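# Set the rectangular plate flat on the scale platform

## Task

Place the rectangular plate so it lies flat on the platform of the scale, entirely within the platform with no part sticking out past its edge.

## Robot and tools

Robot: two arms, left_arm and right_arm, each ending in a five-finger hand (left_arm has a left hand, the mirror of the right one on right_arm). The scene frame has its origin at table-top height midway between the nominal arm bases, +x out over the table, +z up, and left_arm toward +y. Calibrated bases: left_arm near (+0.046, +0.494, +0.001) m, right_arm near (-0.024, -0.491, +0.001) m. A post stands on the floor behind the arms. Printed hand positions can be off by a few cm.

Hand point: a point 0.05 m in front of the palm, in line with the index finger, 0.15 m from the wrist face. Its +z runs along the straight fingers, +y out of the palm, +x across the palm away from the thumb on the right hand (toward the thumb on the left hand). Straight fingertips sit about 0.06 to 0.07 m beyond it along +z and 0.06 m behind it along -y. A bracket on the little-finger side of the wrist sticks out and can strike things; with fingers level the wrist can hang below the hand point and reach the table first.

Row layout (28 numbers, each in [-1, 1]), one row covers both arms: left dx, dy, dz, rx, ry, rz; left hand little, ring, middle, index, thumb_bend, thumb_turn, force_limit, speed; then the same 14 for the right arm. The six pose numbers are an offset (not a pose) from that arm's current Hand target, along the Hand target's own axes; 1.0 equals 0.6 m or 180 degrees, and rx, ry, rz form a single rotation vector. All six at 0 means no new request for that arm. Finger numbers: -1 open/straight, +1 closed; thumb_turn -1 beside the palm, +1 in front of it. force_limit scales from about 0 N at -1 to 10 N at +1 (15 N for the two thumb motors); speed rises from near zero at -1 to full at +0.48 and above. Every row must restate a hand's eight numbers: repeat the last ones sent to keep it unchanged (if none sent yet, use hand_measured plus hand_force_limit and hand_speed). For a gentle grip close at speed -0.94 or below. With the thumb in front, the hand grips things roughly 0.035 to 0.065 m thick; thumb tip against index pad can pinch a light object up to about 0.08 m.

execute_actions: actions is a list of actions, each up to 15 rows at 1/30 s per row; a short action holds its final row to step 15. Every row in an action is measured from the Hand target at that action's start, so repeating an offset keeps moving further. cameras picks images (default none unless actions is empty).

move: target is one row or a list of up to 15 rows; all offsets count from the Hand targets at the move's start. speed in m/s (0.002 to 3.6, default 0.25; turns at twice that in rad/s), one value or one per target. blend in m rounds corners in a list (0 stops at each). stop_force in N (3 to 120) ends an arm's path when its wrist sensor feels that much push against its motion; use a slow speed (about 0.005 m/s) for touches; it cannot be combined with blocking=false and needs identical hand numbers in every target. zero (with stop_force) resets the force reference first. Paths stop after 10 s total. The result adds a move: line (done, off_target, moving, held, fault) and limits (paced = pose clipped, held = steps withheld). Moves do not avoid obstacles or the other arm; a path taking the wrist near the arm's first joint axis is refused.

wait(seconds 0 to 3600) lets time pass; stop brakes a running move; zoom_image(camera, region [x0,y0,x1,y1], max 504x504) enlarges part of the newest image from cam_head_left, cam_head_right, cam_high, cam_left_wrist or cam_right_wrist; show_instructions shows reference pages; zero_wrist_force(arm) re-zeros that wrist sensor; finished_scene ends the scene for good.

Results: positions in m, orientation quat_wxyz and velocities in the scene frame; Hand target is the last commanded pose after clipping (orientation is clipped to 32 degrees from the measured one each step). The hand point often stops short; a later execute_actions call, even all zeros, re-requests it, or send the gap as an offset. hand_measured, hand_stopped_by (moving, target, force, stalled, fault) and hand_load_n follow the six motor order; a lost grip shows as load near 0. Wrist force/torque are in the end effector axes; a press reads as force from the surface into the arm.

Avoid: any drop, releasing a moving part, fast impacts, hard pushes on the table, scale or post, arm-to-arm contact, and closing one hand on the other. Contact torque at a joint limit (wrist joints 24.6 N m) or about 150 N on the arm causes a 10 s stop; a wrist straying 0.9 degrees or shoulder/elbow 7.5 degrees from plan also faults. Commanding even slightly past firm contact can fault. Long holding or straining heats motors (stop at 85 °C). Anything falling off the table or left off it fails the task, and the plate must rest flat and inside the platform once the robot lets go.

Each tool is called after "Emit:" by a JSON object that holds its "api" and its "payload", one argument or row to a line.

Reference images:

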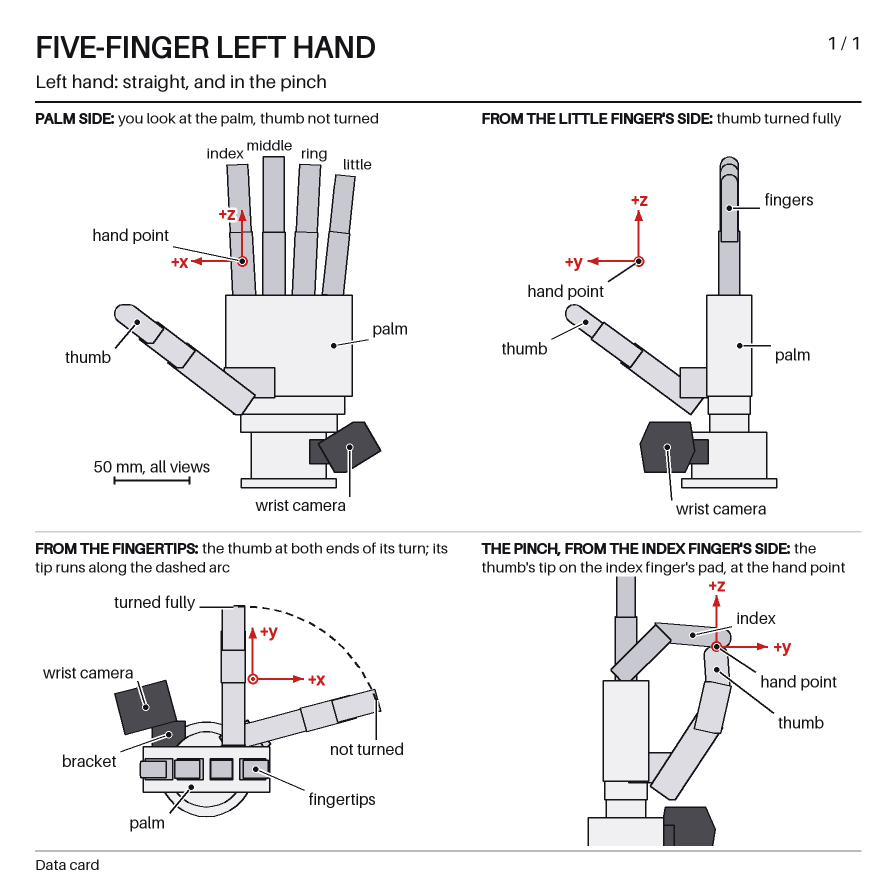

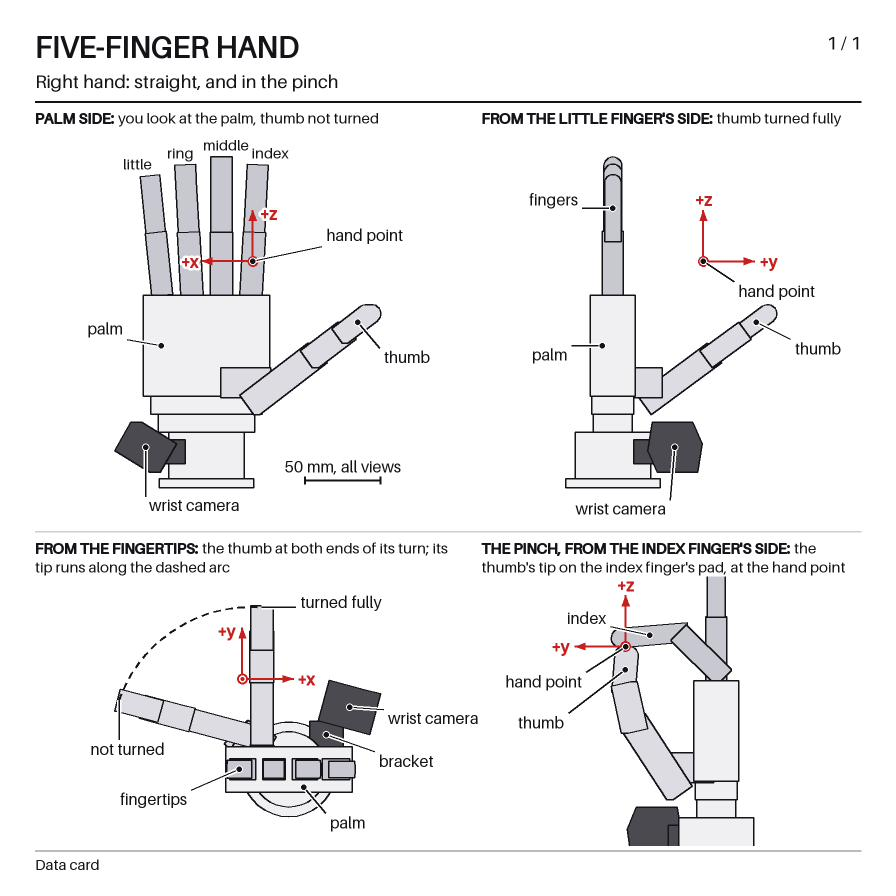

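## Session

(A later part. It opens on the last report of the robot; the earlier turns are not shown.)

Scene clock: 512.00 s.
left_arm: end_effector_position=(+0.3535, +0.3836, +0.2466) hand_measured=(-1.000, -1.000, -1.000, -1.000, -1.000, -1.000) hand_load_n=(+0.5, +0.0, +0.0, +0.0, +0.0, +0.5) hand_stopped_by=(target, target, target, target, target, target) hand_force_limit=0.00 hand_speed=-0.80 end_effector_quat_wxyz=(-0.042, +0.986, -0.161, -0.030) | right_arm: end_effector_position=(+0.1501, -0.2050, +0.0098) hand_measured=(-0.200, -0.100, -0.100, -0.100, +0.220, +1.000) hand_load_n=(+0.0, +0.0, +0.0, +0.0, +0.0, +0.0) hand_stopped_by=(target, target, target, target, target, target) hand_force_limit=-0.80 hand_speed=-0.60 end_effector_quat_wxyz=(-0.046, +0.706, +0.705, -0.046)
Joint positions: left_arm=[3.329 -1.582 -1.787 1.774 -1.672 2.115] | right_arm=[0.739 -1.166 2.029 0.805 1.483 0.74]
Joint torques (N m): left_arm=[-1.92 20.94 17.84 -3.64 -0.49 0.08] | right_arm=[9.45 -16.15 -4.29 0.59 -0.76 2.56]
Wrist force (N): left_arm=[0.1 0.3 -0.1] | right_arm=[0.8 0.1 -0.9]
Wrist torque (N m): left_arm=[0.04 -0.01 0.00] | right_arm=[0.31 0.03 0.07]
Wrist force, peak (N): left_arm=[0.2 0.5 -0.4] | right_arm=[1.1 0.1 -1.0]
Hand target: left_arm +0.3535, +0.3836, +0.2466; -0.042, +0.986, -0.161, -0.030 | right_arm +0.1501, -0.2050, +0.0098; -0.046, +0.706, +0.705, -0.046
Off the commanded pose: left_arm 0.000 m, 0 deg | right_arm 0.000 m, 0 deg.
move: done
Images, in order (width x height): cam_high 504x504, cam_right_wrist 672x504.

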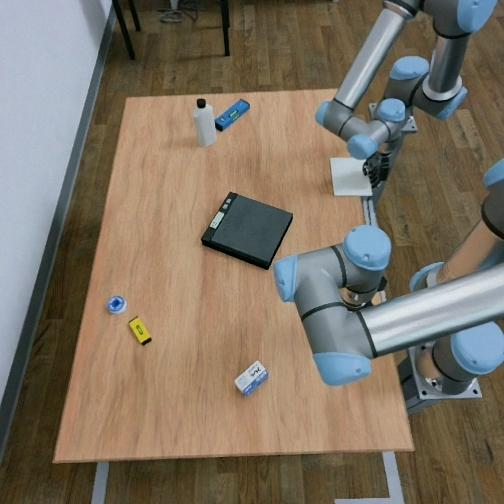

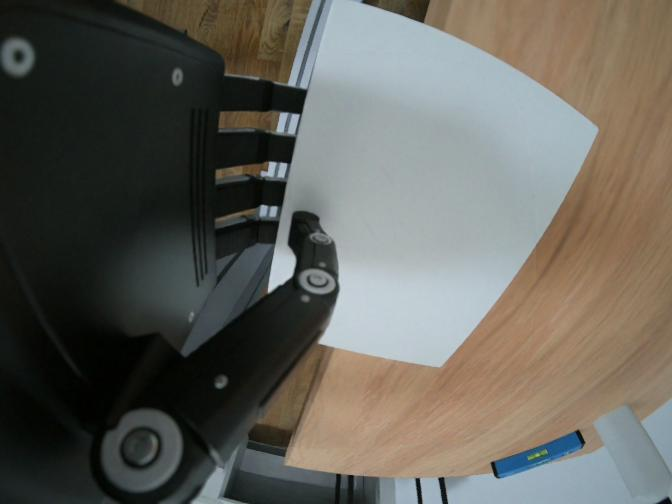

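Emit:
{"api": "move", "payload": {
  "target": [0,0,0,0,0,0,-1,-1,-1,-1,-1,-1,0,-0.8,0,0.00065,0.00496,0,0,0,-0.2,-0.1,-0.1,-0.1,0.22,1,-0.8,-0.6],
  "speed": 0.01,
  "stop_force": 3
}}

Emit:
{"api": "move", "payload": {
  "target": [0,0,0,0,0,0,-1,-1,-1,-1,-1,-1,0,-0.8,0,0,0,0,0,0,-0.2,-0.1,0.4,0.4,0.22,1,-0.5,-0.9],
  "cameras": ["cam_right_wrist","cam_high"]
}}

Emit:
{"api": "zoom_image", "payload": {
  "camera": "cam_right_wrist",
  "region": [200, 40, 520, 360]
}}

Emit:
{"api": "zoom_image", "payload": {
  "camera": "cam_high",
  "region": [290, 110, 430, 220]
}}

Scene clock: 530.90 s.
left_arm: end_effector_position=(+0.3535, +0.3836, +0.2466) hand_measured=(-1.000, -1.000, -1.000, -1.000, -1.000, -1.000) hand_load_n=(+0.0, +0.0, +0.0, -0.5, +0.0, +0.0) hand_stopped_by=(target, target, target, target, target, target) hand_force_limit=0.00 hand_speed=-0.80 end_effector_quat_wxyz=(-0.042, +0.986, -0.161, -0.030) | right_arm: end_effector_position=(+0.1501, -0.2050, +0.0067) hand_measured=(-0.200, -0.100, -0.100, -0.100, +0.220, +1.000) hand_load_n=(+0.0, +0.0, +0.0, +0.0, +0.0, +0.0) hand_stopped_by=(target, target, target, target, target, target) hand_force_limit=-0.80 hand_speed=-0.60 end_effector_quat_wxyz=(-0.046, +0.706, +0.705, -0.047)
Joint positions: left_arm=[3.329 -1.582 -1.787 1.774 -1.672 2.115] | right_arm=[0.739 -1.16 2.03 0.797 1.483 0.74]
Joint torques (N m): left_arm=[-1.63 20.76 18.44 -3.62 -0.53 0.2] | right_arm=[8.29 -35.72 -9.83 3.57 -1.2 2.27]
Wrist force (N): left_arm=[0.1 0.3 -0.4] | right_arm=[0.4 0.3 -2.0]
Wrist torque (N m): left_arm=[0.07 -0.02 -0.01] | right_arm=[0.39 0.12 0.05]
Wrist force, peak (N): left_arm=[0.0 0.5 -0.4] | right_arm=[0.8 0.1 -2.1]
Hand target: left_arm +0.3535, +0.3836, +0.2466; -0.042, +0.986, -0.161, -0.030 | right_arm +0.1501, -0.2050, +0.0068; -0.046, +0.706, +0.705, -0.046
Off the commanded pose: left_arm 0.000 m, 0 deg | right_arm 0.000 m, 0 deg.
move: done

Scene clock: 531.63 s.
left_arm: end_effector_position=(+0.3535, +0.3836, +0.2466) hand_measured=(-1.000, -1.000, -1.000, -1.000, -1.000, -1.000) hand_load_n=(+0.0, +0.0, +0.0, +0.0, +0.0, +0.0) hand_stopped_by=(target, target, target, target, target, target) hand_force_limit=0.00 hand_speed=-0.80 end_effector_quat_wxyz=(-0.042, +0.986, -0.161, -0.030) | right_arm: end_effector_position=(+0.1501, -0.2050, +0.0068) hand_measured=(-0.200, -0.100, +0.028, +0.010, +0.220, +1.000) hand_load_n=(+0.0, +0.0, +3.5, +2.0, +1.5, +0.0) hand_stopped_by=(target, target, force, force, target, target) hand_force_limit=-0.50 hand_speed=-0.90 end_effector_quat_wxyz=(-0.046, +0.706, +0.705, -0.047)
Joint positions: left_arm=[3.329 -1.582 -1.787 1.774 -1.672 2.115] | right_arm=[0.739 -1.16 2.03 0.797 1.483 0.74]
Joint torques (N m): left_arm=[-1.18 21.07 18.05 -3.74 -0.34 0.2] | right_arm=[7.12 -39.64 -15.58 2.78 -1.41 2.19]
Wrist force (N): left_arm=[0.1 0.1 -0.4] | right_arm=[0.3 -0.9 -4.7]
Wrist torque (N m): left_arm=[0.04 -0.02 0.00] | right_arm=[0.36 0.18 0.02]
Wrist force, peak (N): left_arm=[0.2 0.4 -0.5] | right_arm=[0.7 -1.2 -4.9]
Hand target: left_arm +0.3535, +0.3836, +0.2466; -0.042, +0.986, -0.161, -0.030 | right_arm +0.1501, -0.2050, +0.0068; -0.046, +0.706, +0.705, -0.046
Off the commanded pose: left_arm 0.000 m, 0 deg | right_arm 0.000 m, 0 deg.
move: done
Images, in order (width x height): cam_high 504x504, cam_right_wrist 672x504.

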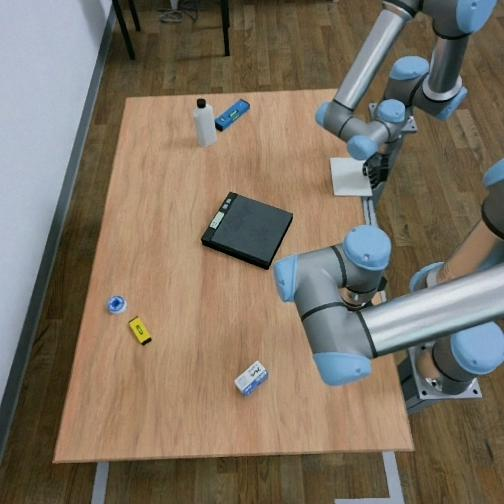

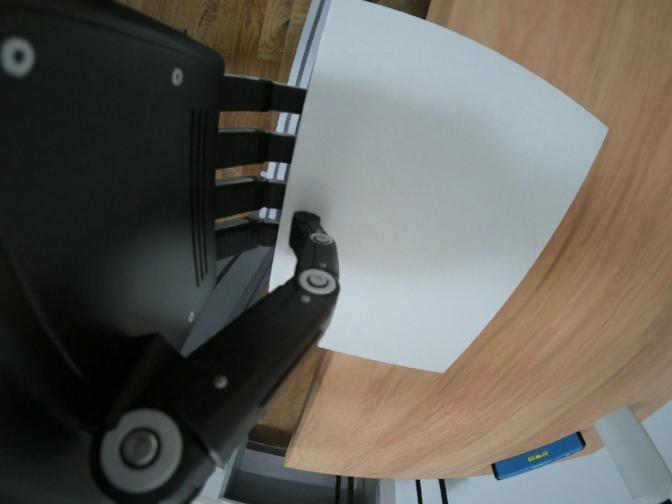

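Scaled by 1.575 from the camera's image (finer frame: 960x720).

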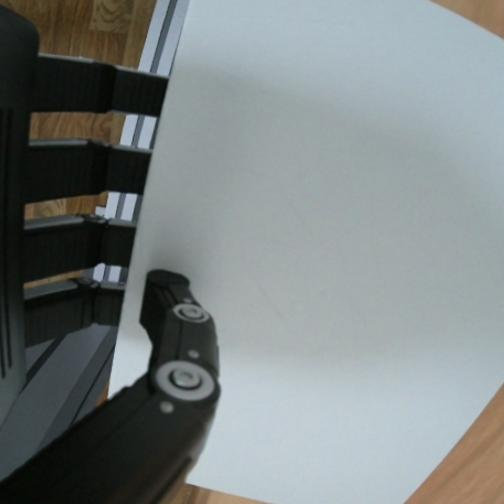

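Scaled by 3.600 from the camera's image (finer frame: 720x720).

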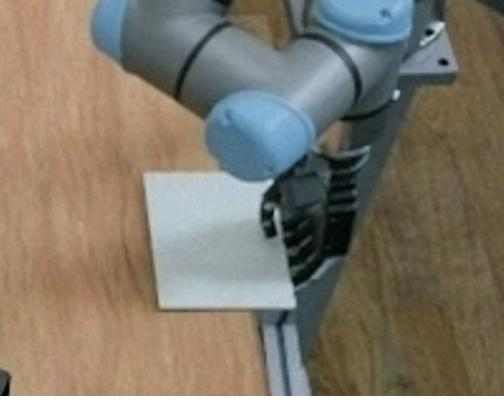

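Emit:
{"api": "wait", "payload": {
  "seconds": 0.5,
  "cameras": ["cam_head_left","cam_head_right","cam_right_wrist"]
}}

Emit:
{"api": "zoom_image", "payload": {
  "camera": "cam_right_wrist",
  "region": [210, 150, 350, 290]
}}

Emit:
{"api": "zoom_image", "payload": {
  "camera": "cam_head_right",
  "region": [280, 380, 400, 500]
}}

Scene clock: 576.53 s.
left_arm: end_effector_position=(+0.3535, +0.3836, +0.2466) hand_measured=(-1.000, -1.000, -1.000, -1.000, -1.000, -1.000) hand_load_n=(+0.0, +0.0, +0.0, +0.0, +0.0, +0.0) hand_stopped_by=(target, target, target, target, target, target) hand_force_limit=0.00 hand_speed=-0.80 end_effector_quat_wxyz=(-0.042, +0.986, -0.161, -0.030) | right_arm: end_effector_position=(+0.1501, -0.2050, +0.0068) hand_measured=(-0.200, -0.100, +0.028, +0.010, +0.220, +1.000) hand_load_n=(+0.0, +0.0, +3.5, +2.0, +1.5, +0.0) hand_stopped_by=(target, target, force, force, target, target) hand_force_limit=-0.50 hand_speed=-0.90 end_effector_quat_wxyz=(-0.046, +0.706, +0.705, -0.046)
Joint positions: left_arm=[3.329 -1.582 -1.787 1.774 -1.672 2.115] | right_arm=[0.739 -1.16 2.03 0.797 1.483 0.74]
Joint torques (N m): left_arm=[-1.97 21.6 18.19 -3.55 -0.31 0.31] | right_arm=[5.69 -35.91 -16.43 0.53 -1.21 1.78]
Wrist force (N): left_arm=[0.1 0.3 -0.2] | right_arm=[0.4 -1.6 -4.8]
Wrist torque (N m): left_arm=[0.04 -0.01 0.00] | right_arm=[0.25 0.17 0.01]
Wrist force, peak (N): left_arm=[0.2 0.3 -0.6] | right_arm=[0.6 -1.3 -5.3]
Hand target: left_arm +0.3535, +0.3836, +0.2466; -0.042, +0.986, -0.161, -0.030 | right_arm +0.1501, -0.2050, +0.0068; -0.046, +0.706, +0.705, -0.046
Off the commanded pose: left_arm 0.000 m, 0 deg | right_arm 0.000 m, 0 deg.
wait: 0.50 s; at rest from the start

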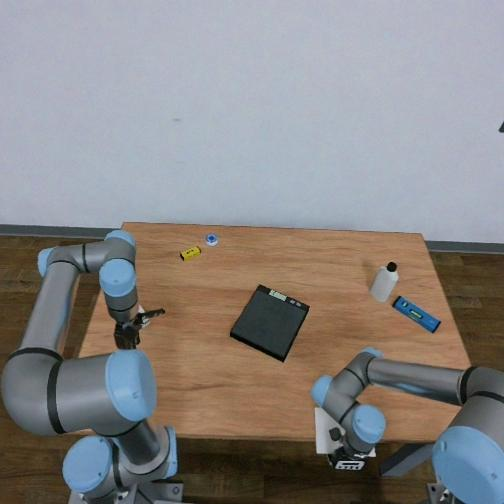

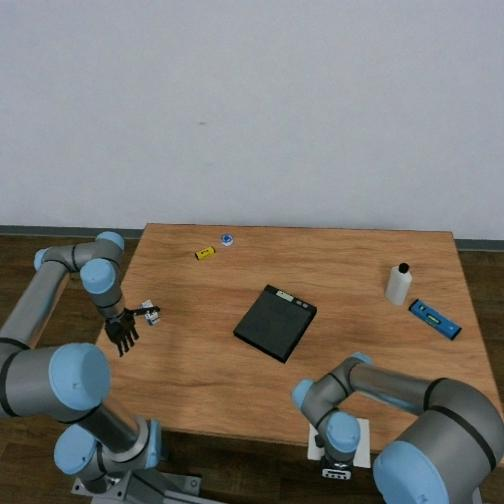

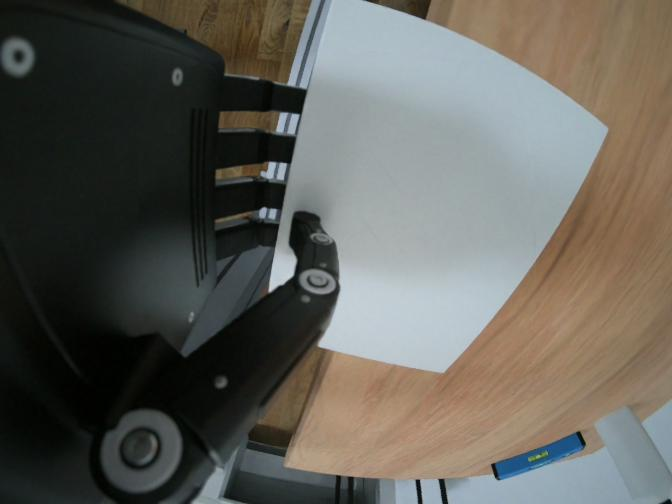

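Scaled by 3.600 from the camera's image (finer frame: 960x720).

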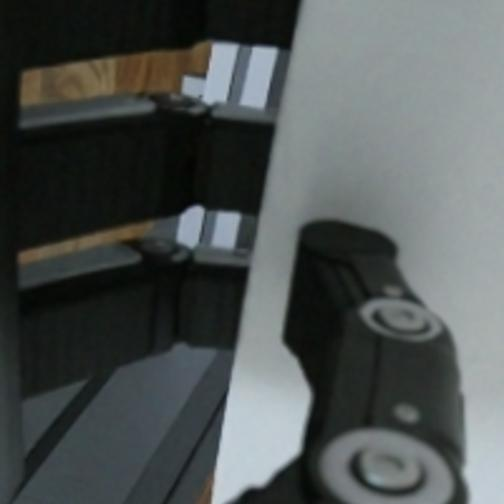

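Scaled by 4.200 from the camera's image (finer frame: 720x720).

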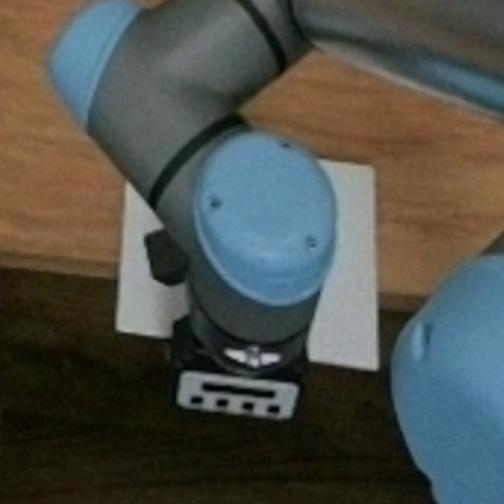

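Emit:
{"api": "move", "payload": {
  "target": [0,0,0,0,0,0,-1,-1,-1,-1,-1,-1,0,-0.8,0,0,0,0,0,0,-0.2,-0.1,-0.1,-0.1,0.22,1,-0.8,-0.6]
}}

Emit:
{"api": "move", "payload": {
  "target": [0,0,0,0,0,0,-1,-1,-1,-1,-1,-1,0,-0.8,0,-0.0009,-0.0066,-0.0417,0,0,-0.2,-0.1,-0.1,-0.1,0.22,1,-0.8,-0.6],
  "speed": 0.05,
  "cameras": ["cam_right_wrist","cam_high"]
}}

Emit:
{"api": "zoom_image", "payload": {
  "camera": "cam_right_wrist",
  "region": [210, 150, 350, 290]
}}

Emit:
{"api": "zoom_image", "payload": {
  "camera": "cam_high",
  "region": [310, 130, 410, 210]
}}

Scene clock: 595.27 s.
left_arm: end_effector_position=(+0.3535, +0.3836, +0.2466) hand_measured=(-1.000, -1.000, -1.000, -1.000, -1.000, -1.000) hand_load_n=(+0.0, +0.0, +0.0, +0.0, +0.0, +0.0) hand_stopped_by=(target, target, target, target, target, target) hand_force_limit=0.00 hand_speed=-0.80 end_effector_quat_wxyz=(-0.042, +0.986, -0.161, -0.030) | right_arm: end_effector_position=(+0.1501, -0.2050, +0.0068) hand_measured=(-0.200, -0.100, -0.100, -0.100, +0.220, +1.000) hand_load_n=(+0.0, +0.0, +0.0, +0.0, +0.0, +0.0) hand_stopped_by=(target, target, target, target, target, target) hand_force_limit=-0.80 hand_speed=-0.60 end_effector_quat_wxyz=(-0.046, +0.706, +0.705, -0.046)
Joint positions: left_arm=[3.329 -1.582 -1.787 1.774 -1.672 2.115] | right_arm=[0.739 -1.16 2.03 0.797 1.483 0.74]
Joint torques (N m): left_arm=[-2.22 20.72 18.42 -3.69 -0.45 0.24] | right_arm=[4.82 -32.23 -15.8 0.56 -0.91 1.28]
Wrist force (N): left_arm=[0.1 0.3 -0.4] | right_arm=[0.5 -0.2 -1.5]
Wrist torque (N m): left_arm=[0.06 -0.02 0.00] | right_arm=[0.26 0.08 0.04]
Wrist force, peak (N): left_arm=[0.1 0.5 -0.6] | right_arm=[0.6 -1.5 -5.2]
Hand target: left_arm +0.3535, +0.3836, +0.2466; -0.042, +0.986, -0.161, -0.030 | right_arm +0.1501, -0.2050, +0.0068; -0.046, +0.706, +0.705, -0.046
Off the commanded pose: left_arm 0.000 m, 0 deg | right_arm 0.000 m, 0 deg.
move: done

Scene clock: 596.87 s.
left_arm: end_effector_position=(+0.3535, +0.3836, +0.2466) hand_measured=(-1.000, -1.000, -1.000, -1.000, -1.000, -1.000) hand_load_n=(+0.0, +0.0, +0.0, +0.0, +0.0, +0.0) hand_stopped_by=(target, target, target, target, target, target) hand_force_limit=0.00 hand_speed=-0.80 end_effector_quat_wxyz=(-0.042, +0.986, -0.161, -0.030) | right_arm: end_effector_position=(+0.1500, -0.2050, +0.0108) hand_measured=(-0.200, -0.100, -0.100, -0.100, +0.220, +1.000) hand_load_n=(+0.0, +0.0, +0.0, +0.0, +0.0, +0.0) hand_stopped_by=(target, target, target, target, target, target) hand_force_limit=-0.80 hand_speed=-0.60 end_effector_quat_wxyz=(+0.000, +0.707, +0.707, +0.000)
Joint positions: left_arm=[3.329 -1.582 -1.787 1.774 -1.672 2.115] | right_arm=[0.814 -1.199 2.063 0.707 1.572 0.819]
Joint torques (N m): left_arm=[-2.17 21.06 17.98 -3.58 -0.67 0.22] | right_arm=[-9.56 -19 -18.24 3.34 -1.64 -3.07]
Wrist force (N): left_arm=[0.2 0.3 -0.4] | right_arm=[0.7 -0.3 -0.4]
Wrist torque (N m): left_arm=[0.06 -0.04 0.00] | right_arm=[0.16 0.03 0.02]
Wrist force, peak (N): left_arm=[0.3 0.4 -0.6] | right_arm=[1.0 0.5 -2.0]
Hand target: left_arm +0.3535, +0.3836, +0.2466; -0.042, +0.986, -0.161, -0.030 | right_arm +0.1501, -0.2050, +0.0108; +0.000, +0.707, +0.707, +0.000
Off the commanded pose: left_arm 0.000 m, 0 deg | right_arm 0.000 m, 0 deg.
move: done
Images, in order (width x height): cam_high 504x504, cam_right_wrist 672x504.

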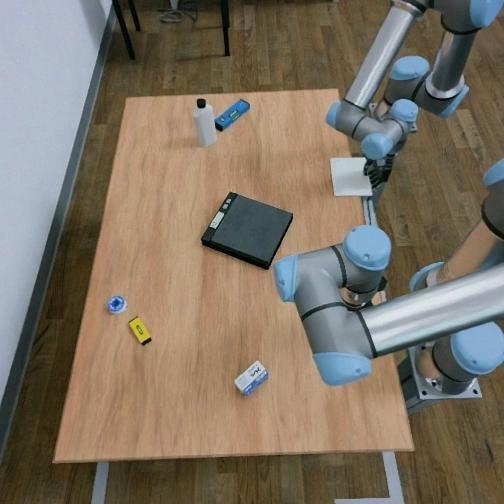

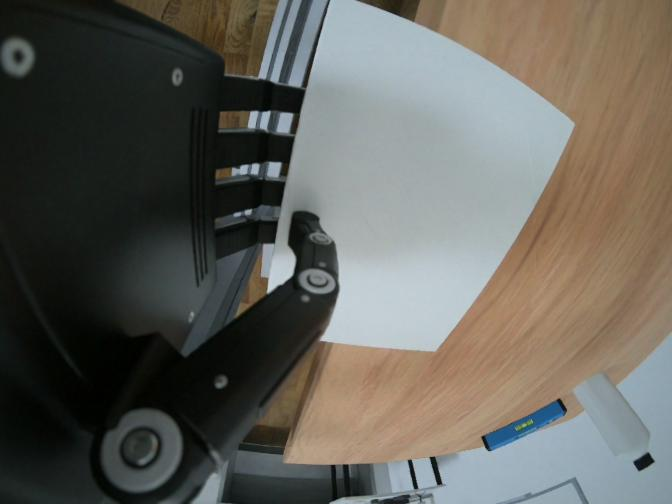

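Scaled by 3.600 from the camera's image (finer frame: 960x720).

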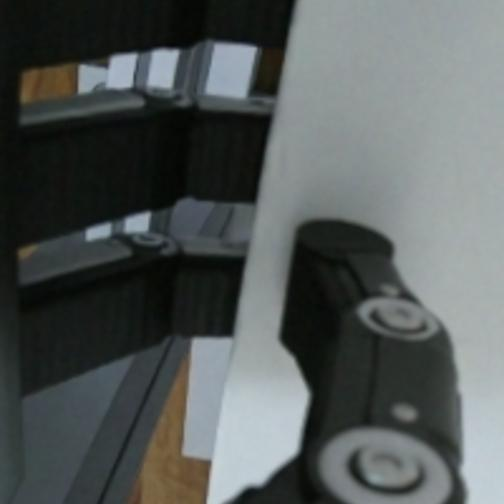

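Scaled by 5.040 from the camera's image (finer frame: 720x720).

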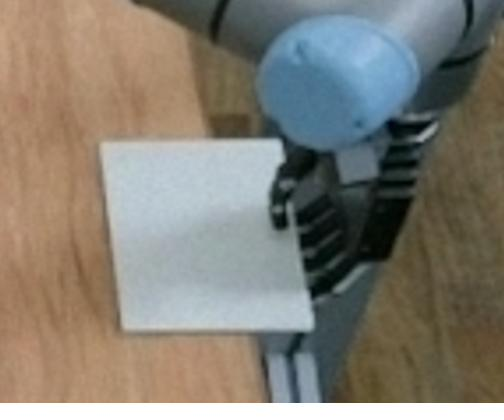

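Emit:
{"api": "move", "payload": {
  "target": [0,0,0,0,0,0,-1,-1,-1,-1,-1,-1,0,-0.8,0,0,0.0033,0,0,0,-0.2,-0.1,-0.1,-0.1,0.22,1,-0.8,-0.6],
  "speed": 0.005,
  "stop_force": 3
}}

Emit:
{"api": "move", "payload": {
  "target": [0,0,0,0,0,0,-1,-1,-1,-1,-1,-1,0,-0.8,0,0,0,0,0,0,-0.2,-0.1,0.15,0.15,0.22,1,-0.7,-0.9],
  "cameras": ["cam_right_wrist","cam_high"]
}}

Emit:
{"api": "zoom_image", "payload": {
  "camera": "cam_right_wrist",
  "region": [210, 150, 350, 290]
}}

Scene clock: 603.67 s.
left_arm: end_effector_position=(+0.3535, +0.3836, +0.2466) hand_measured=(-1.000, -1.000, -1.000, -1.000, -1.000, -1.000) hand_load_n=(+0.0, +0.0, +0.0, +0.0, +0.0, +0.0) hand_stopped_by=(target, target, target, target, target, target) hand_force_limit=0.00 hand_speed=-0.80 end_effector_quat_wxyz=(-0.042, +0.986, -0.161, -0.030) | right_arm: end_effector_position=(+0.1501, -0.2050, +0.0088) hand_measured=(-0.200, -0.100, -0.100, -0.100, +0.220, +1.000) hand_load_n=(+0.0, +0.0, +0.0, +0.0, +0.0, +0.0) hand_stopped_by=(target, target, target, target, target, target) hand_force_limit=-0.80 hand_speed=-0.60 end_effector_quat_wxyz=(+0.000, +0.707, +0.707, +0.000)
Joint positions: left_arm=[3.329 -1.582 -1.787 1.774 -1.672 2.115] | right_arm=[0.813 -1.194 2.064 0.702 1.571 0.819]
Joint torques (N m): left_arm=[-1 20.91 18.97 -3.67 -0.51 0.23] | right_arm=[-9.96 -27.77 -7.96 3 -1.69 -3.03]
Wrist force (N): left_arm=[0.1 0.2 -0.4] | right_arm=[0.5 -0.2 -1.9]
Wrist torque (N m): left_arm=[0.06 -0.02 0.00] | right_arm=[0.24 0.08 0.04]
Wrist force, peak (N): left_arm=[0.3 0.5 -0.5] | right_arm=[0.7 -0.5 -2.3]
Hand target: left_arm +0.3535, +0.3836, +0.2466; -0.042, +0.986, -0.161, -0.030 | right_arm +0.1501, -0.2050, +0.0088; +0.000, +0.707, +0.707, +0.000
Off the commanded pose: left_arm 0.000 m, 0 deg | right_arm 0.000 m, 0 deg.
move: done

Scene clock: 604.47 s.
left_arm: end_effector_position=(+0.3535, +0.3836, +0.2466) hand_measured=(-1.000, -1.000, -1.000, -1.000, -1.000, -1.000) hand_load_n=(+0.0, +0.0, +0.0, +0.0, +0.0, +0.0) hand_stopped_by=(target, target, target, target, target, target) hand_force_limit=0.00 hand_speed=-0.80 end_effector_quat_wxyz=(-0.042, +0.986, -0.161, -0.030) | right_arm: end_effector_position=(+0.1501, -0.2050, +0.0088) hand_measured=(-0.200, -0.100, +0.048, +0.038, +0.220, +1.000) hand_load_n=(+0.0, +0.0, +2.0, +1.5, +1.0, +0.0) hand_stopped_by=(target, target, force, force, target, target) hand_force_limit=-0.70 hand_speed=-0.90 end_effector_quat_wxyz=(+0.000, +0.707, +0.707, +0.000)
Joint positions: left_arm=[3.329 -1.582 -1.787 1.774 -1.672 2.115] | right_arm=[0.813 -1.194 2.064 0.702 1.571 0.819]
Joint torques (N m): left_arm=[-1.49 22.18 19.01 -3.7 -0.48 0.32] | right_arm=[-9.06 -39.28 -12.23 3.16 -1.37 -3.22]
Wrist force (N): left_arm=[0.2 0.4 -0.4] | right_arm=[0.6 -0.7 -3.8]
Wrist torque (N m): left_arm=[0.07 -0.04 0.00] | right_arm=[0.25 0.12 0.04]
Wrist force, peak (N): left_arm=[0.4 0.4 -0.5] | right_arm=[0.4 -0.9 -4.1]
Hand target: left_arm +0.3535, +0.3836, +0.2466; -0.042, +0.986, -0.161, -0.030 | right_arm +0.1501, -0.2050, +0.0088; +0.000, +0.707, +0.707, +0.000
Off the commanded pose: left_arm 0.000 m, 0 deg | right_arm 0.000 m, 0 deg.
move: done
Images, in order (width x height): cam_high 504x504, cam_right_wrist 672x504.

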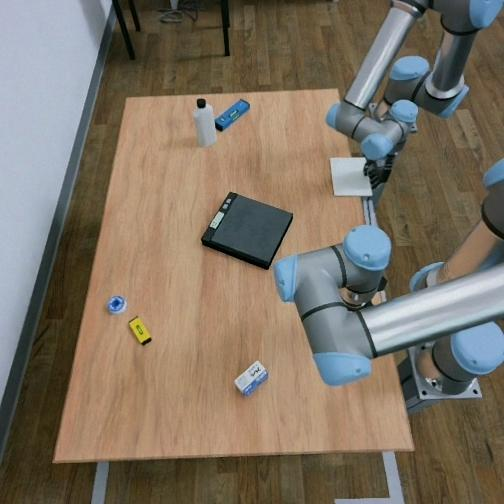

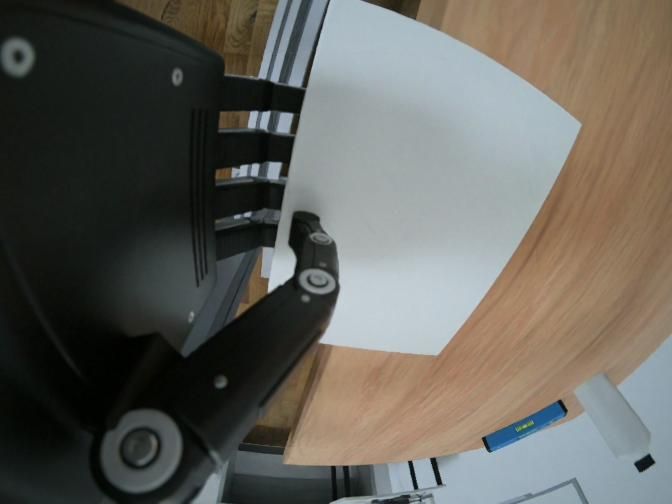

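Scaled by 3.600 from the camera's image (finer frame: 960x720).

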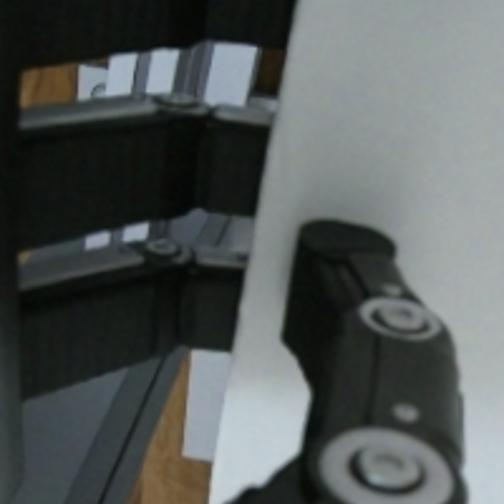

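Emit:
{"api": "move", "payload": {
  "target": [0,0,0,0,0,0,-1,-1,-1,-1,-1,-1,0,-0.8,0,0,0,0,0,0,-0.2,-0.1,-0.1,-0.1,0.22,1,-0.8,-0.6]
}}

Emit:
{"api": "move", "payload": {
  "target": [0,0,0,0,0,0,-1,-1,-1,-1,-1,-1,0,-0.8,0,0,-0.0053,-0.0417,0,0,-0.2,-0.1,-0.1,-0.1,0.22,1,-0.8,-0.6],
  "speed": 0.05
}}

Emit:
{"api": "move", "payload": {
  "target": [0,0,0,0,0,0,-1,-1,-1,-1,-1,-1,0,-0.8,0,-0.0002,0.00165,0,0,0,-0.2,-0.1,-0.1,-0.1,0.22,1,-0.8,-0.6],
  "speed": 0.005,
  "stop_force": 3,
  "cameras": ["cam_right_wrist","cam_high"]
}}

Emit:
{"api": "zoom_image", "payload": {
  "camera": "cam_right_wrist",
  "region": [210, 150, 350, 290]
}}

Scene clock: 626.67 s.
left_arm: end_effector_position=(+0.3535, +0.3836, +0.2466) hand_measured=(-1.000, -1.000, -1.000, -1.000, -1.000, -1.000) hand_load_n=(+0.0, +0.0, +0.0, +0.0, +0.0, +0.0) hand_stopped_by=(target, target, target, target, target, target) hand_force_limit=0.00 hand_speed=-0.80 end_effector_quat_wxyz=(-0.042, +0.986, -0.161, -0.030) | right_arm: end_effector_position=(+0.1501, -0.2050, +0.0088) hand_measured=(-0.200, -0.100, -0.100, -0.100, +0.220, +1.000) hand_load_n=(+0.0, +0.0, +0.0, +0.0, +0.0, +0.0) hand_stopped_by=(target, target, target, target, target, target) hand_force_limit=-0.80 hand_speed=-0.60 end_effector_quat_wxyz=(+0.000, +0.707, +0.707, +0.000)
Joint positions: left_arm=[3.329 -1.582 -1.787 1.774 -1.672 2.115] | right_arm=[0.813 -1.194 2.064 0.702 1.571 0.819]
Joint torques (N m): left_arm=[-1.18 21.5 18.8 -3.64 -0.67 0.21] | right_arm=[-10.01 -38.79 -16.31 2.08 -0.19 -3.1]
Wrist force (N): left_arm=[0.1 0.2 -0.5] | right_arm=[0.5 0.1 -2.0]
Wrist torque (N m): left_arm=[0.06 -0.02 0.00] | right_arm=[0.27 0.09 0.04]
Wrist force, peak (N): left_arm=[0.2 0.5 -0.6] | right_arm=[0.5 -0.8 -4.3]
Hand target: left_arm +0.3535, +0.3836, +0.2466; -0.042, +0.986, -0.161, -0.030 | right_arm +0.1501, -0.2050, +0.0088; +0.000, +0.707, +0.707, +0.000
Off the commanded pose: left_arm 0.000 m, 0 deg | right_arm 0.000 m, 0 deg.
move: done

Scene clock: 628.27 s.
left_arm: end_effector_position=(+0.3535, +0.3836, +0.2466) hand_measured=(-1.000, -1.000, -1.000, -1.000, -1.000, -1.000) hand_load_n=(+0.0, +0.0, +0.0, +0.0, +0.0, +0.0) hand_stopped_by=(target, target, target, target, target, target) hand_force_limit=0.00 hand_speed=-0.80 end_effector_quat_wxyz=(-0.042, +0.986, -0.161, -0.030) | right_arm: end_effector_position=(+0.1500, -0.2051, +0.0120) hand_measured=(-0.200, -0.100, -0.100, -0.100, +0.220, +1.000) hand_load_n=(+0.0, +0.0, +0.0, +0.0, +0.0, +0.0) hand_stopped_by=(target, target, target, target, target, target) hand_force_limit=-0.80 hand_speed=-0.60 end_effector_quat_wxyz=(+0.047, +0.706, +0.705, +0.046) end_effector_velocity=(-0.001, -0.001, +0.000) end_effector_angular_velocity=(-0.002, +0.007, +0.001)
Joint positions: left_arm=[3.329 -1.582 -1.787 1.774 -1.672 2.115] | right_arm=[0.894 -1.216 2.093 0.612 1.674 0.895]
Joint velocities: left_arm=[within noise] | right_arm=[-0.002 0 0.002 0.004 -0.005 -0.003]
Joint torques (N m): left_arm=[-1.81 21 18.22 -3.72 -0.61 0.29] | right_arm=[-9.19 -29.71 -17.56 3.23 -1.33 -3.06]
Wrist force (N): left_arm=[0.1 0.2 -0.3] | right_arm=[0.5 -0.2 -1.0]
Wrist torque (N m): left_arm=[0.05 -0.02 0.00] | right_arm=[0.17 0.07 0.02]
Wrist force, peak (N): left_arm=[0.2 0.4 -0.6] | right_arm=[1.1 0.1 -2.1]
Hand target: left_arm +0.3535, +0.3836, +0.2466; -0.042, +0.986, -0.161, -0.030 | right_arm +0.1501, -0.2050, +0.0120; +0.047, +0.706, +0.705, +0.046
Off the commanded pose: left_arm 0.000 m, 0 deg | right_arm 0.000 m, 0 deg.
move: done

Scene clock: 629.33 s.
left_arm: end_effector_position=(+0.3535, +0.3836, +0.2466) hand_measured=(-1.000, -1.000, -1.000, -1.000, -1.000, -1.000) hand_load_n=(+0.0, +0.0, +0.0, +0.0, +0.0, +0.0) hand_stopped_by=(target, target, target, target, target, target) hand_force_limit=0.00 hand_speed=-0.80 end_effector_quat_wxyz=(-0.042, +0.986, -0.161, -0.030) | right_arm: end_effector_position=(+0.1501, -0.2050, +0.0110) hand_measured=(-0.200, -0.100, -0.100, -0.100, +0.220, +1.000) hand_load_n=(+0.0, +0.0, +0.0, +0.0, +0.0, +0.0) hand_stopped_by=(target, target, target, target, target, target) hand_force_limit=-0.80 hand_speed=-0.60 end_effector_quat_wxyz=(+0.047, +0.706, +0.705, +0.046)
Joint positions: left_arm=[3.329 -1.582 -1.787 1.774 -1.672 2.115] | right_arm=[0.893 -1.214 2.093 0.61 1.674 0.894]
Joint torques (N m): left_arm=[-1.47 20.34 18.66 -3.62 -0.51 0.29] | right_arm=[-10.26 -19 -4.45 1.95 -1.36 -3.33]
Wrist force (N): left_arm=[0.3 0.2 -0.6] | right_arm=[0.8 0.2 -2.0]
Wrist torque (N m): left_arm=[0.06 -0.05 0.01] | right_arm=[0.26 0.05 0.09]
Wrist force, peak (N): left_arm=[0.2 0.3 -0.8] | right_arm=[0.4 0.2 -2.3]
Hand target: left_arm +0.3535, +0.3836, +0.2466; -0.042, +0.986, -0.161, -0.030 | right_arm +0.1501, -0.2050, +0.0110; +0.047, +0.706, +0.705, +0.046
Off the commanded pose: left_arm 0.000 m, 0 deg | right_arm 0.000 m, 0 deg.
move: done
Images, in order (width x height): cam_high 504x504, cam_right_wrist 672x504.

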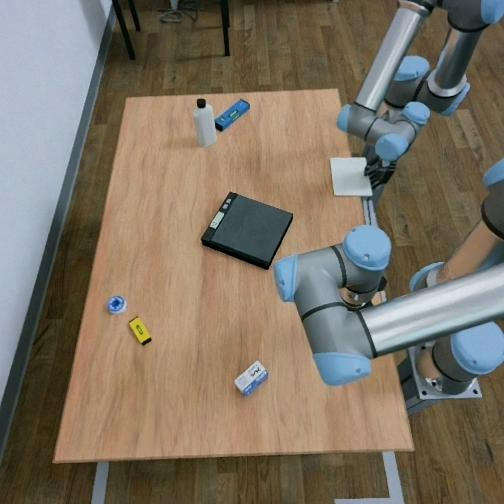

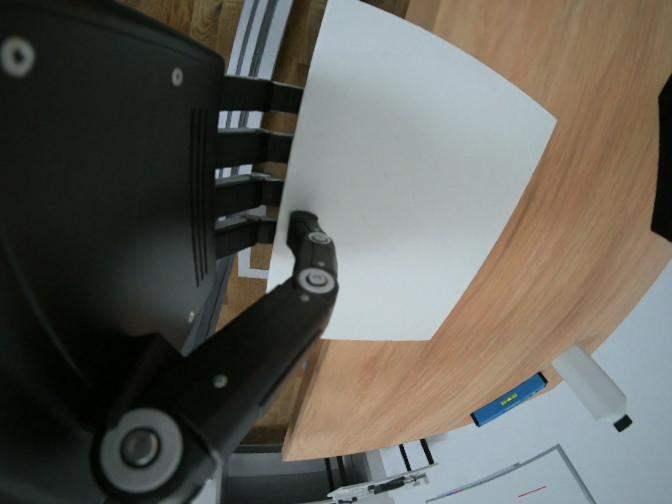

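Scaled by 3.600 from the camera's image (finer frame: 960x720).

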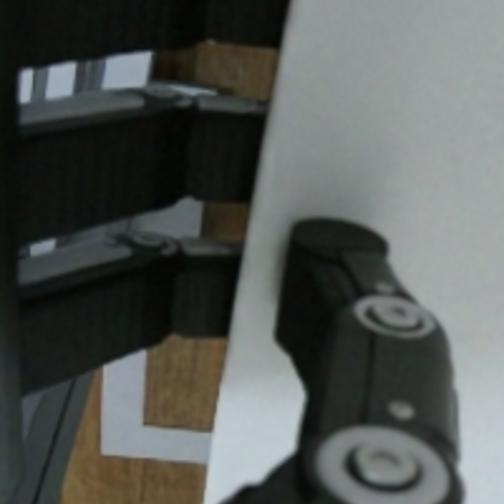

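Emit:
{"api": "move", "payload": {
  "target": [0,0,0,0,0,0,-1,-1,-1,-1,-1,-1,0,-0.8,0,0,-0.0006,0,0,0,-0.2,-0.1,0.25,0.25,0.22,1,-0.6,-0.9],
  "cameras": ["cam_right_wrist","cam_high"]
}}

Emit:
{"api": "zoom_image", "payload": {
  "camera": "cam_right_wrist",
  "region": [210, 150, 350, 290]
}}

Scene clock: 634.63 s.
left_arm: end_effector_position=(+0.3535, +0.3836, +0.2466) hand_measured=(-1.000, -1.000, -1.000, -1.000, -1.000, -1.000) hand_load_n=(+0.0, +0.0, +0.0, +0.0, +0.0, +0.0) hand_stopped_by=(target, target, target, target, target, target) hand_force_limit=0.00 hand_speed=-0.80 end_effector_quat_wxyz=(-0.042, +0.986, -0.161, -0.030) | right_arm: end_effector_position=(+0.1501, -0.2050, +0.0114) hand_measured=(-0.200, -0.100, +0.076, +0.076, +0.220, +1.000) hand_load_n=(+0.5, +0.0, +2.5, +3.0, +0.0, +0.0) hand_stopped_by=(target, target, force, force, target, target) hand_force_limit=-0.60 hand_speed=-0.90 end_effector_quat_wxyz=(+0.047, +0.706, +0.705, +0.046)
Joint positions: left_arm=[3.329 -1.582 -1.787 1.774 -1.672 2.115] | right_arm=[0.894 -1.214 2.093 0.611 1.674 0.895]
Joint torques (N m): left_arm=[-1.02 21.1 18.12 -3.66 -0.67 0.39] | right_arm=[10.45 -20.64 -18.7 0.28 -0.67 2.4]
Wrist force (N): left_arm=[0.1 0.4 -0.6] | right_arm=[1.0 -0.4 -0.3]
Wrist torque (N m): left_arm=[0.08 -0.03 -0.01] | right_arm=[0.17 0.03 0.10]
Wrist force, peak (N): left_arm=[0.2 0.4 -0.6] | right_arm=[0.3 -0.6 -2.8]
Hand target: left_arm +0.3535, +0.3836, +0.2466; -0.042, +0.986, -0.161, -0.030 | right_arm +0.1501, -0.2050, +0.0113; +0.047, +0.706, +0.705, +0.046
Off the commanded pose: left_arm 0.000 m, 0 deg | right_arm 0.000 m, 0 deg.
move: done
Images, in order (width x height): cam_high 504x504, cam_right_wrist 672x504.

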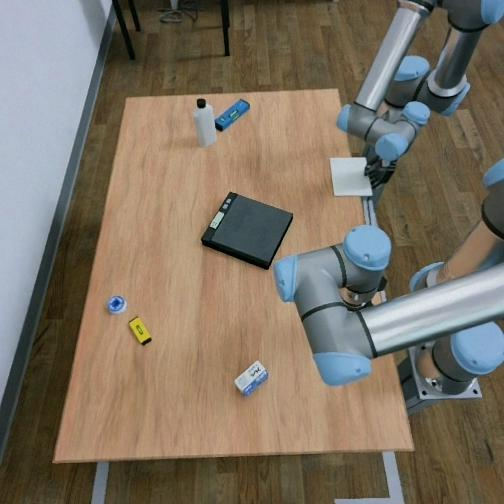

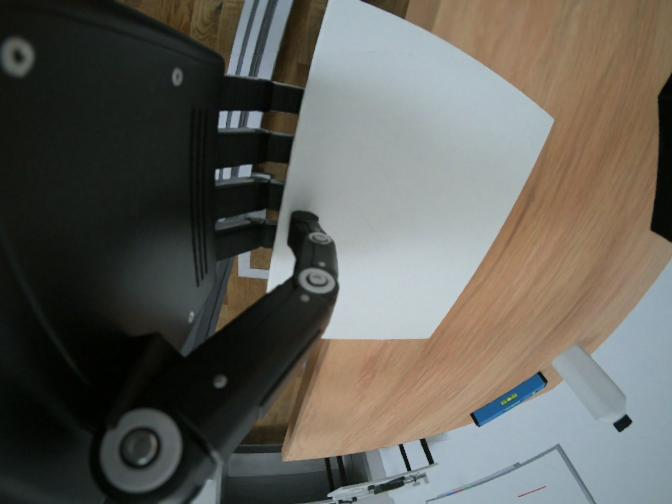

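Scaled by 3.600 from the camera's image (finer frame: 960x720).

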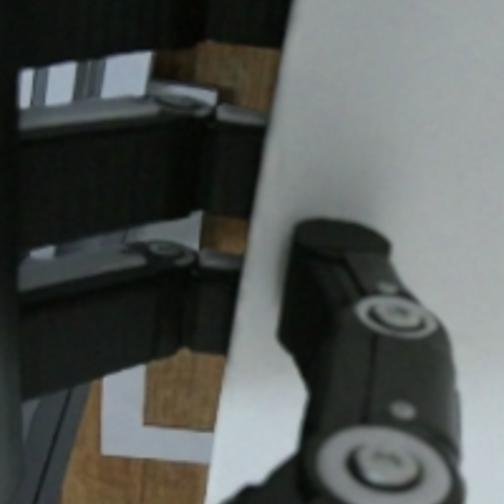

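Emit:
{"api": "move", "payload": {
  "target": [0,0,0,0,0,0,-1,-1,-1,-1,-1,-1,0,-0.8,0,0,0,0,0,0,-0.2,-0.1,0.3,0.3,0.22,1,0.0,-0.9]
}}

Emit:
{"api": "move", "payload": {
  "target": [0,0,0,0,0,0,-1,-1,-1,-1,-1,-1,0,-0.8,0,0,0,0,0,0,0.2,0.25,0.3,0.3,0.22,1,-0.85,-0.94],
  "cameras": ["cam_right_wrist","cam_high"]
}}

Emit:
{"api": "zoom_image", "payload": {
  "camera": "cam_right_wrist",
  "region": [210, 50, 350, 290]
}}

Scene clock: 640.33 s.
left_arm: end_effector_position=(+0.3535, +0.3836, +0.2466) hand_measured=(-1.000, -1.000, -1.000, -1.000, -1.000, -1.000) hand_load_n=(+0.0, +0.0, +0.0, +0.0, +0.0, +0.0) hand_stopped_by=(target, target, target, target, target, target) hand_force_limit=0.00 hand_speed=-0.80 end_effector_quat_wxyz=(-0.042, +0.986, -0.161, -0.030) | right_arm: end_effector_position=(+0.1501, -0.2050, +0.0113) hand_measured=(-0.200, -0.100, +0.092, +0.092, +0.220, +1.000) hand_load_n=(+0.0, +0.0, +5.5, +5.0, +0.0, +0.0) hand_stopped_by=(target, target, force, force, target, target) hand_force_limit=0.00 hand_speed=-0.90 end_effector_quat_wxyz=(+0.047, +0.706, +0.705, +0.046)
Joint positions: left_arm=[3.329 -1.582 -1.787 1.774 -1.672 2.115] | right_arm=[0.894 -1.214 2.093 0.611 1.674 0.895]
Joint torques (N m): left_arm=[-1.17 21.46 18.72 -3.74 -0.59 0.31] | right_arm=[10.13 -13.81 -17.89 0.47 1.51 2.45]
Wrist force (N): left_arm=[0.3 0.4 -0.5] | right_arm=[0.5 -0.3 -0.2]
Wrist torque (N m): left_arm=[0.07 -0.05 0.01] | right_arm=[0.22 0.09 0.07]
Wrist force, peak (N): left_arm=[0.3 0.5 -0.7] | right_arm=[0.8 -0.6 -0.9]
Hand target: left_arm +0.3535, +0.3836, +0.2466; -0.042, +0.986, -0.161, -0.030 | right_arm +0.1501, -0.2050, +0.0113; +0.047, +0.706, +0.705, +0.046
Off the commanded pose: left_arm 0.000 m, 0 deg | right_arm 0.000 m, 0 deg.
move: done

Scene clock: 642.23 s.
left_arm: end_effector_position=(+0.3535, +0.3836, +0.2466) hand_measured=(-1.000, -1.000, -1.000, -1.000, -1.000, -1.000) hand_load_n=(-0.5, +0.0, +0.0, +0.0, +0.0, +0.0) hand_stopped_by=(target, target, target, target, target, target) hand_force_limit=0.00 hand_speed=-0.80 end_effector_quat_wxyz=(-0.042, +0.986, -0.161, -0.030) | right_arm: end_effector_position=(+0.1501, -0.2050, +0.0113) hand_measured=(+0.076, +0.068, +0.092, +0.092, +0.220, +1.000) hand_load_n=(+1.0, +0.5, +5.0, +5.0, +0.0, +0.0) hand_stopped_by=(force, force, force, force, target, target) hand_force_limit=-0.85 hand_speed=-0.94 end_effector_quat_wxyz=(+0.047, +0.706, +0.705, +0.046)
Joint positions: left_arm=[3.329 -1.582 -1.787 1.774 -1.672 2.115] | right_arm=[0.894 -1.214 2.093 0.611 1.674 0.895]
Joint torques (N m): left_arm=[-1.27 20.91 18.47 -3.69 -0.67 0.19] | right_arm=[9.68 -16.11 -17.07 0.53 1.33 2.31]
Wrist force (N): left_arm=[0.1 0.4 -0.4] | right_arm=[1.0 -0.5 0.4]
Wrist torque (N m): left_arm=[0.08 -0.02 -0.01] | right_arm=[0.19 -0.02 0.08]
Wrist force, peak (N): left_arm=[0.2 0.3 -0.7] | right_arm=[0.8 -0.9 0.3]
Hand target: left_arm +0.3535, +0.3836, +0.2466; -0.042, +0.986, -0.161, -0.030 | right_arm +0.1501, -0.2050, +0.0113; +0.047, +0.706, +0.705, +0.046
Off the commanded pose: left_arm 0.000 m, 0 deg | right_arm 0.000 m, 0 deg.
move: done
Images, in order (width x height): cam_high 504x504, cam_right_wrist 672x504.

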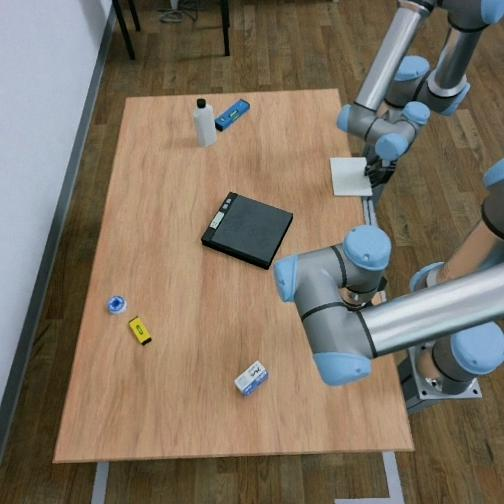

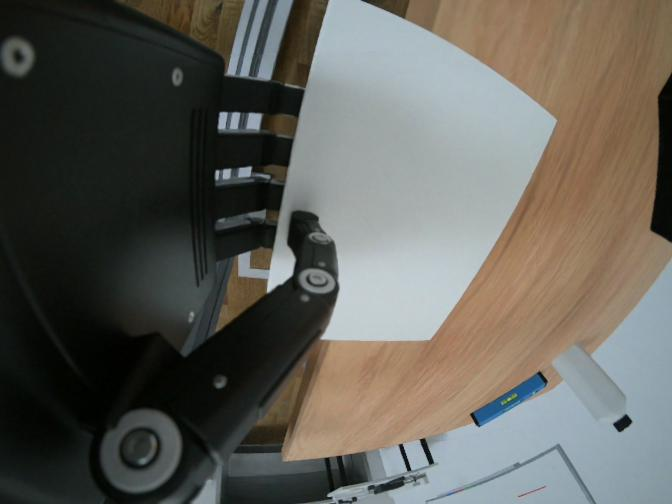

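Scaled by 2.100 from the camera's image (finer frame: 960x720).

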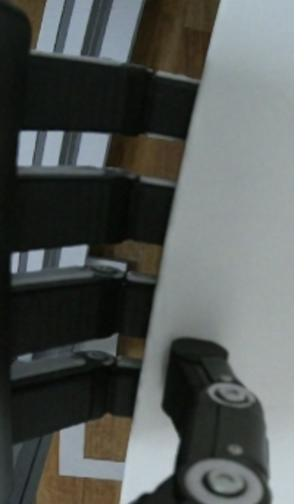

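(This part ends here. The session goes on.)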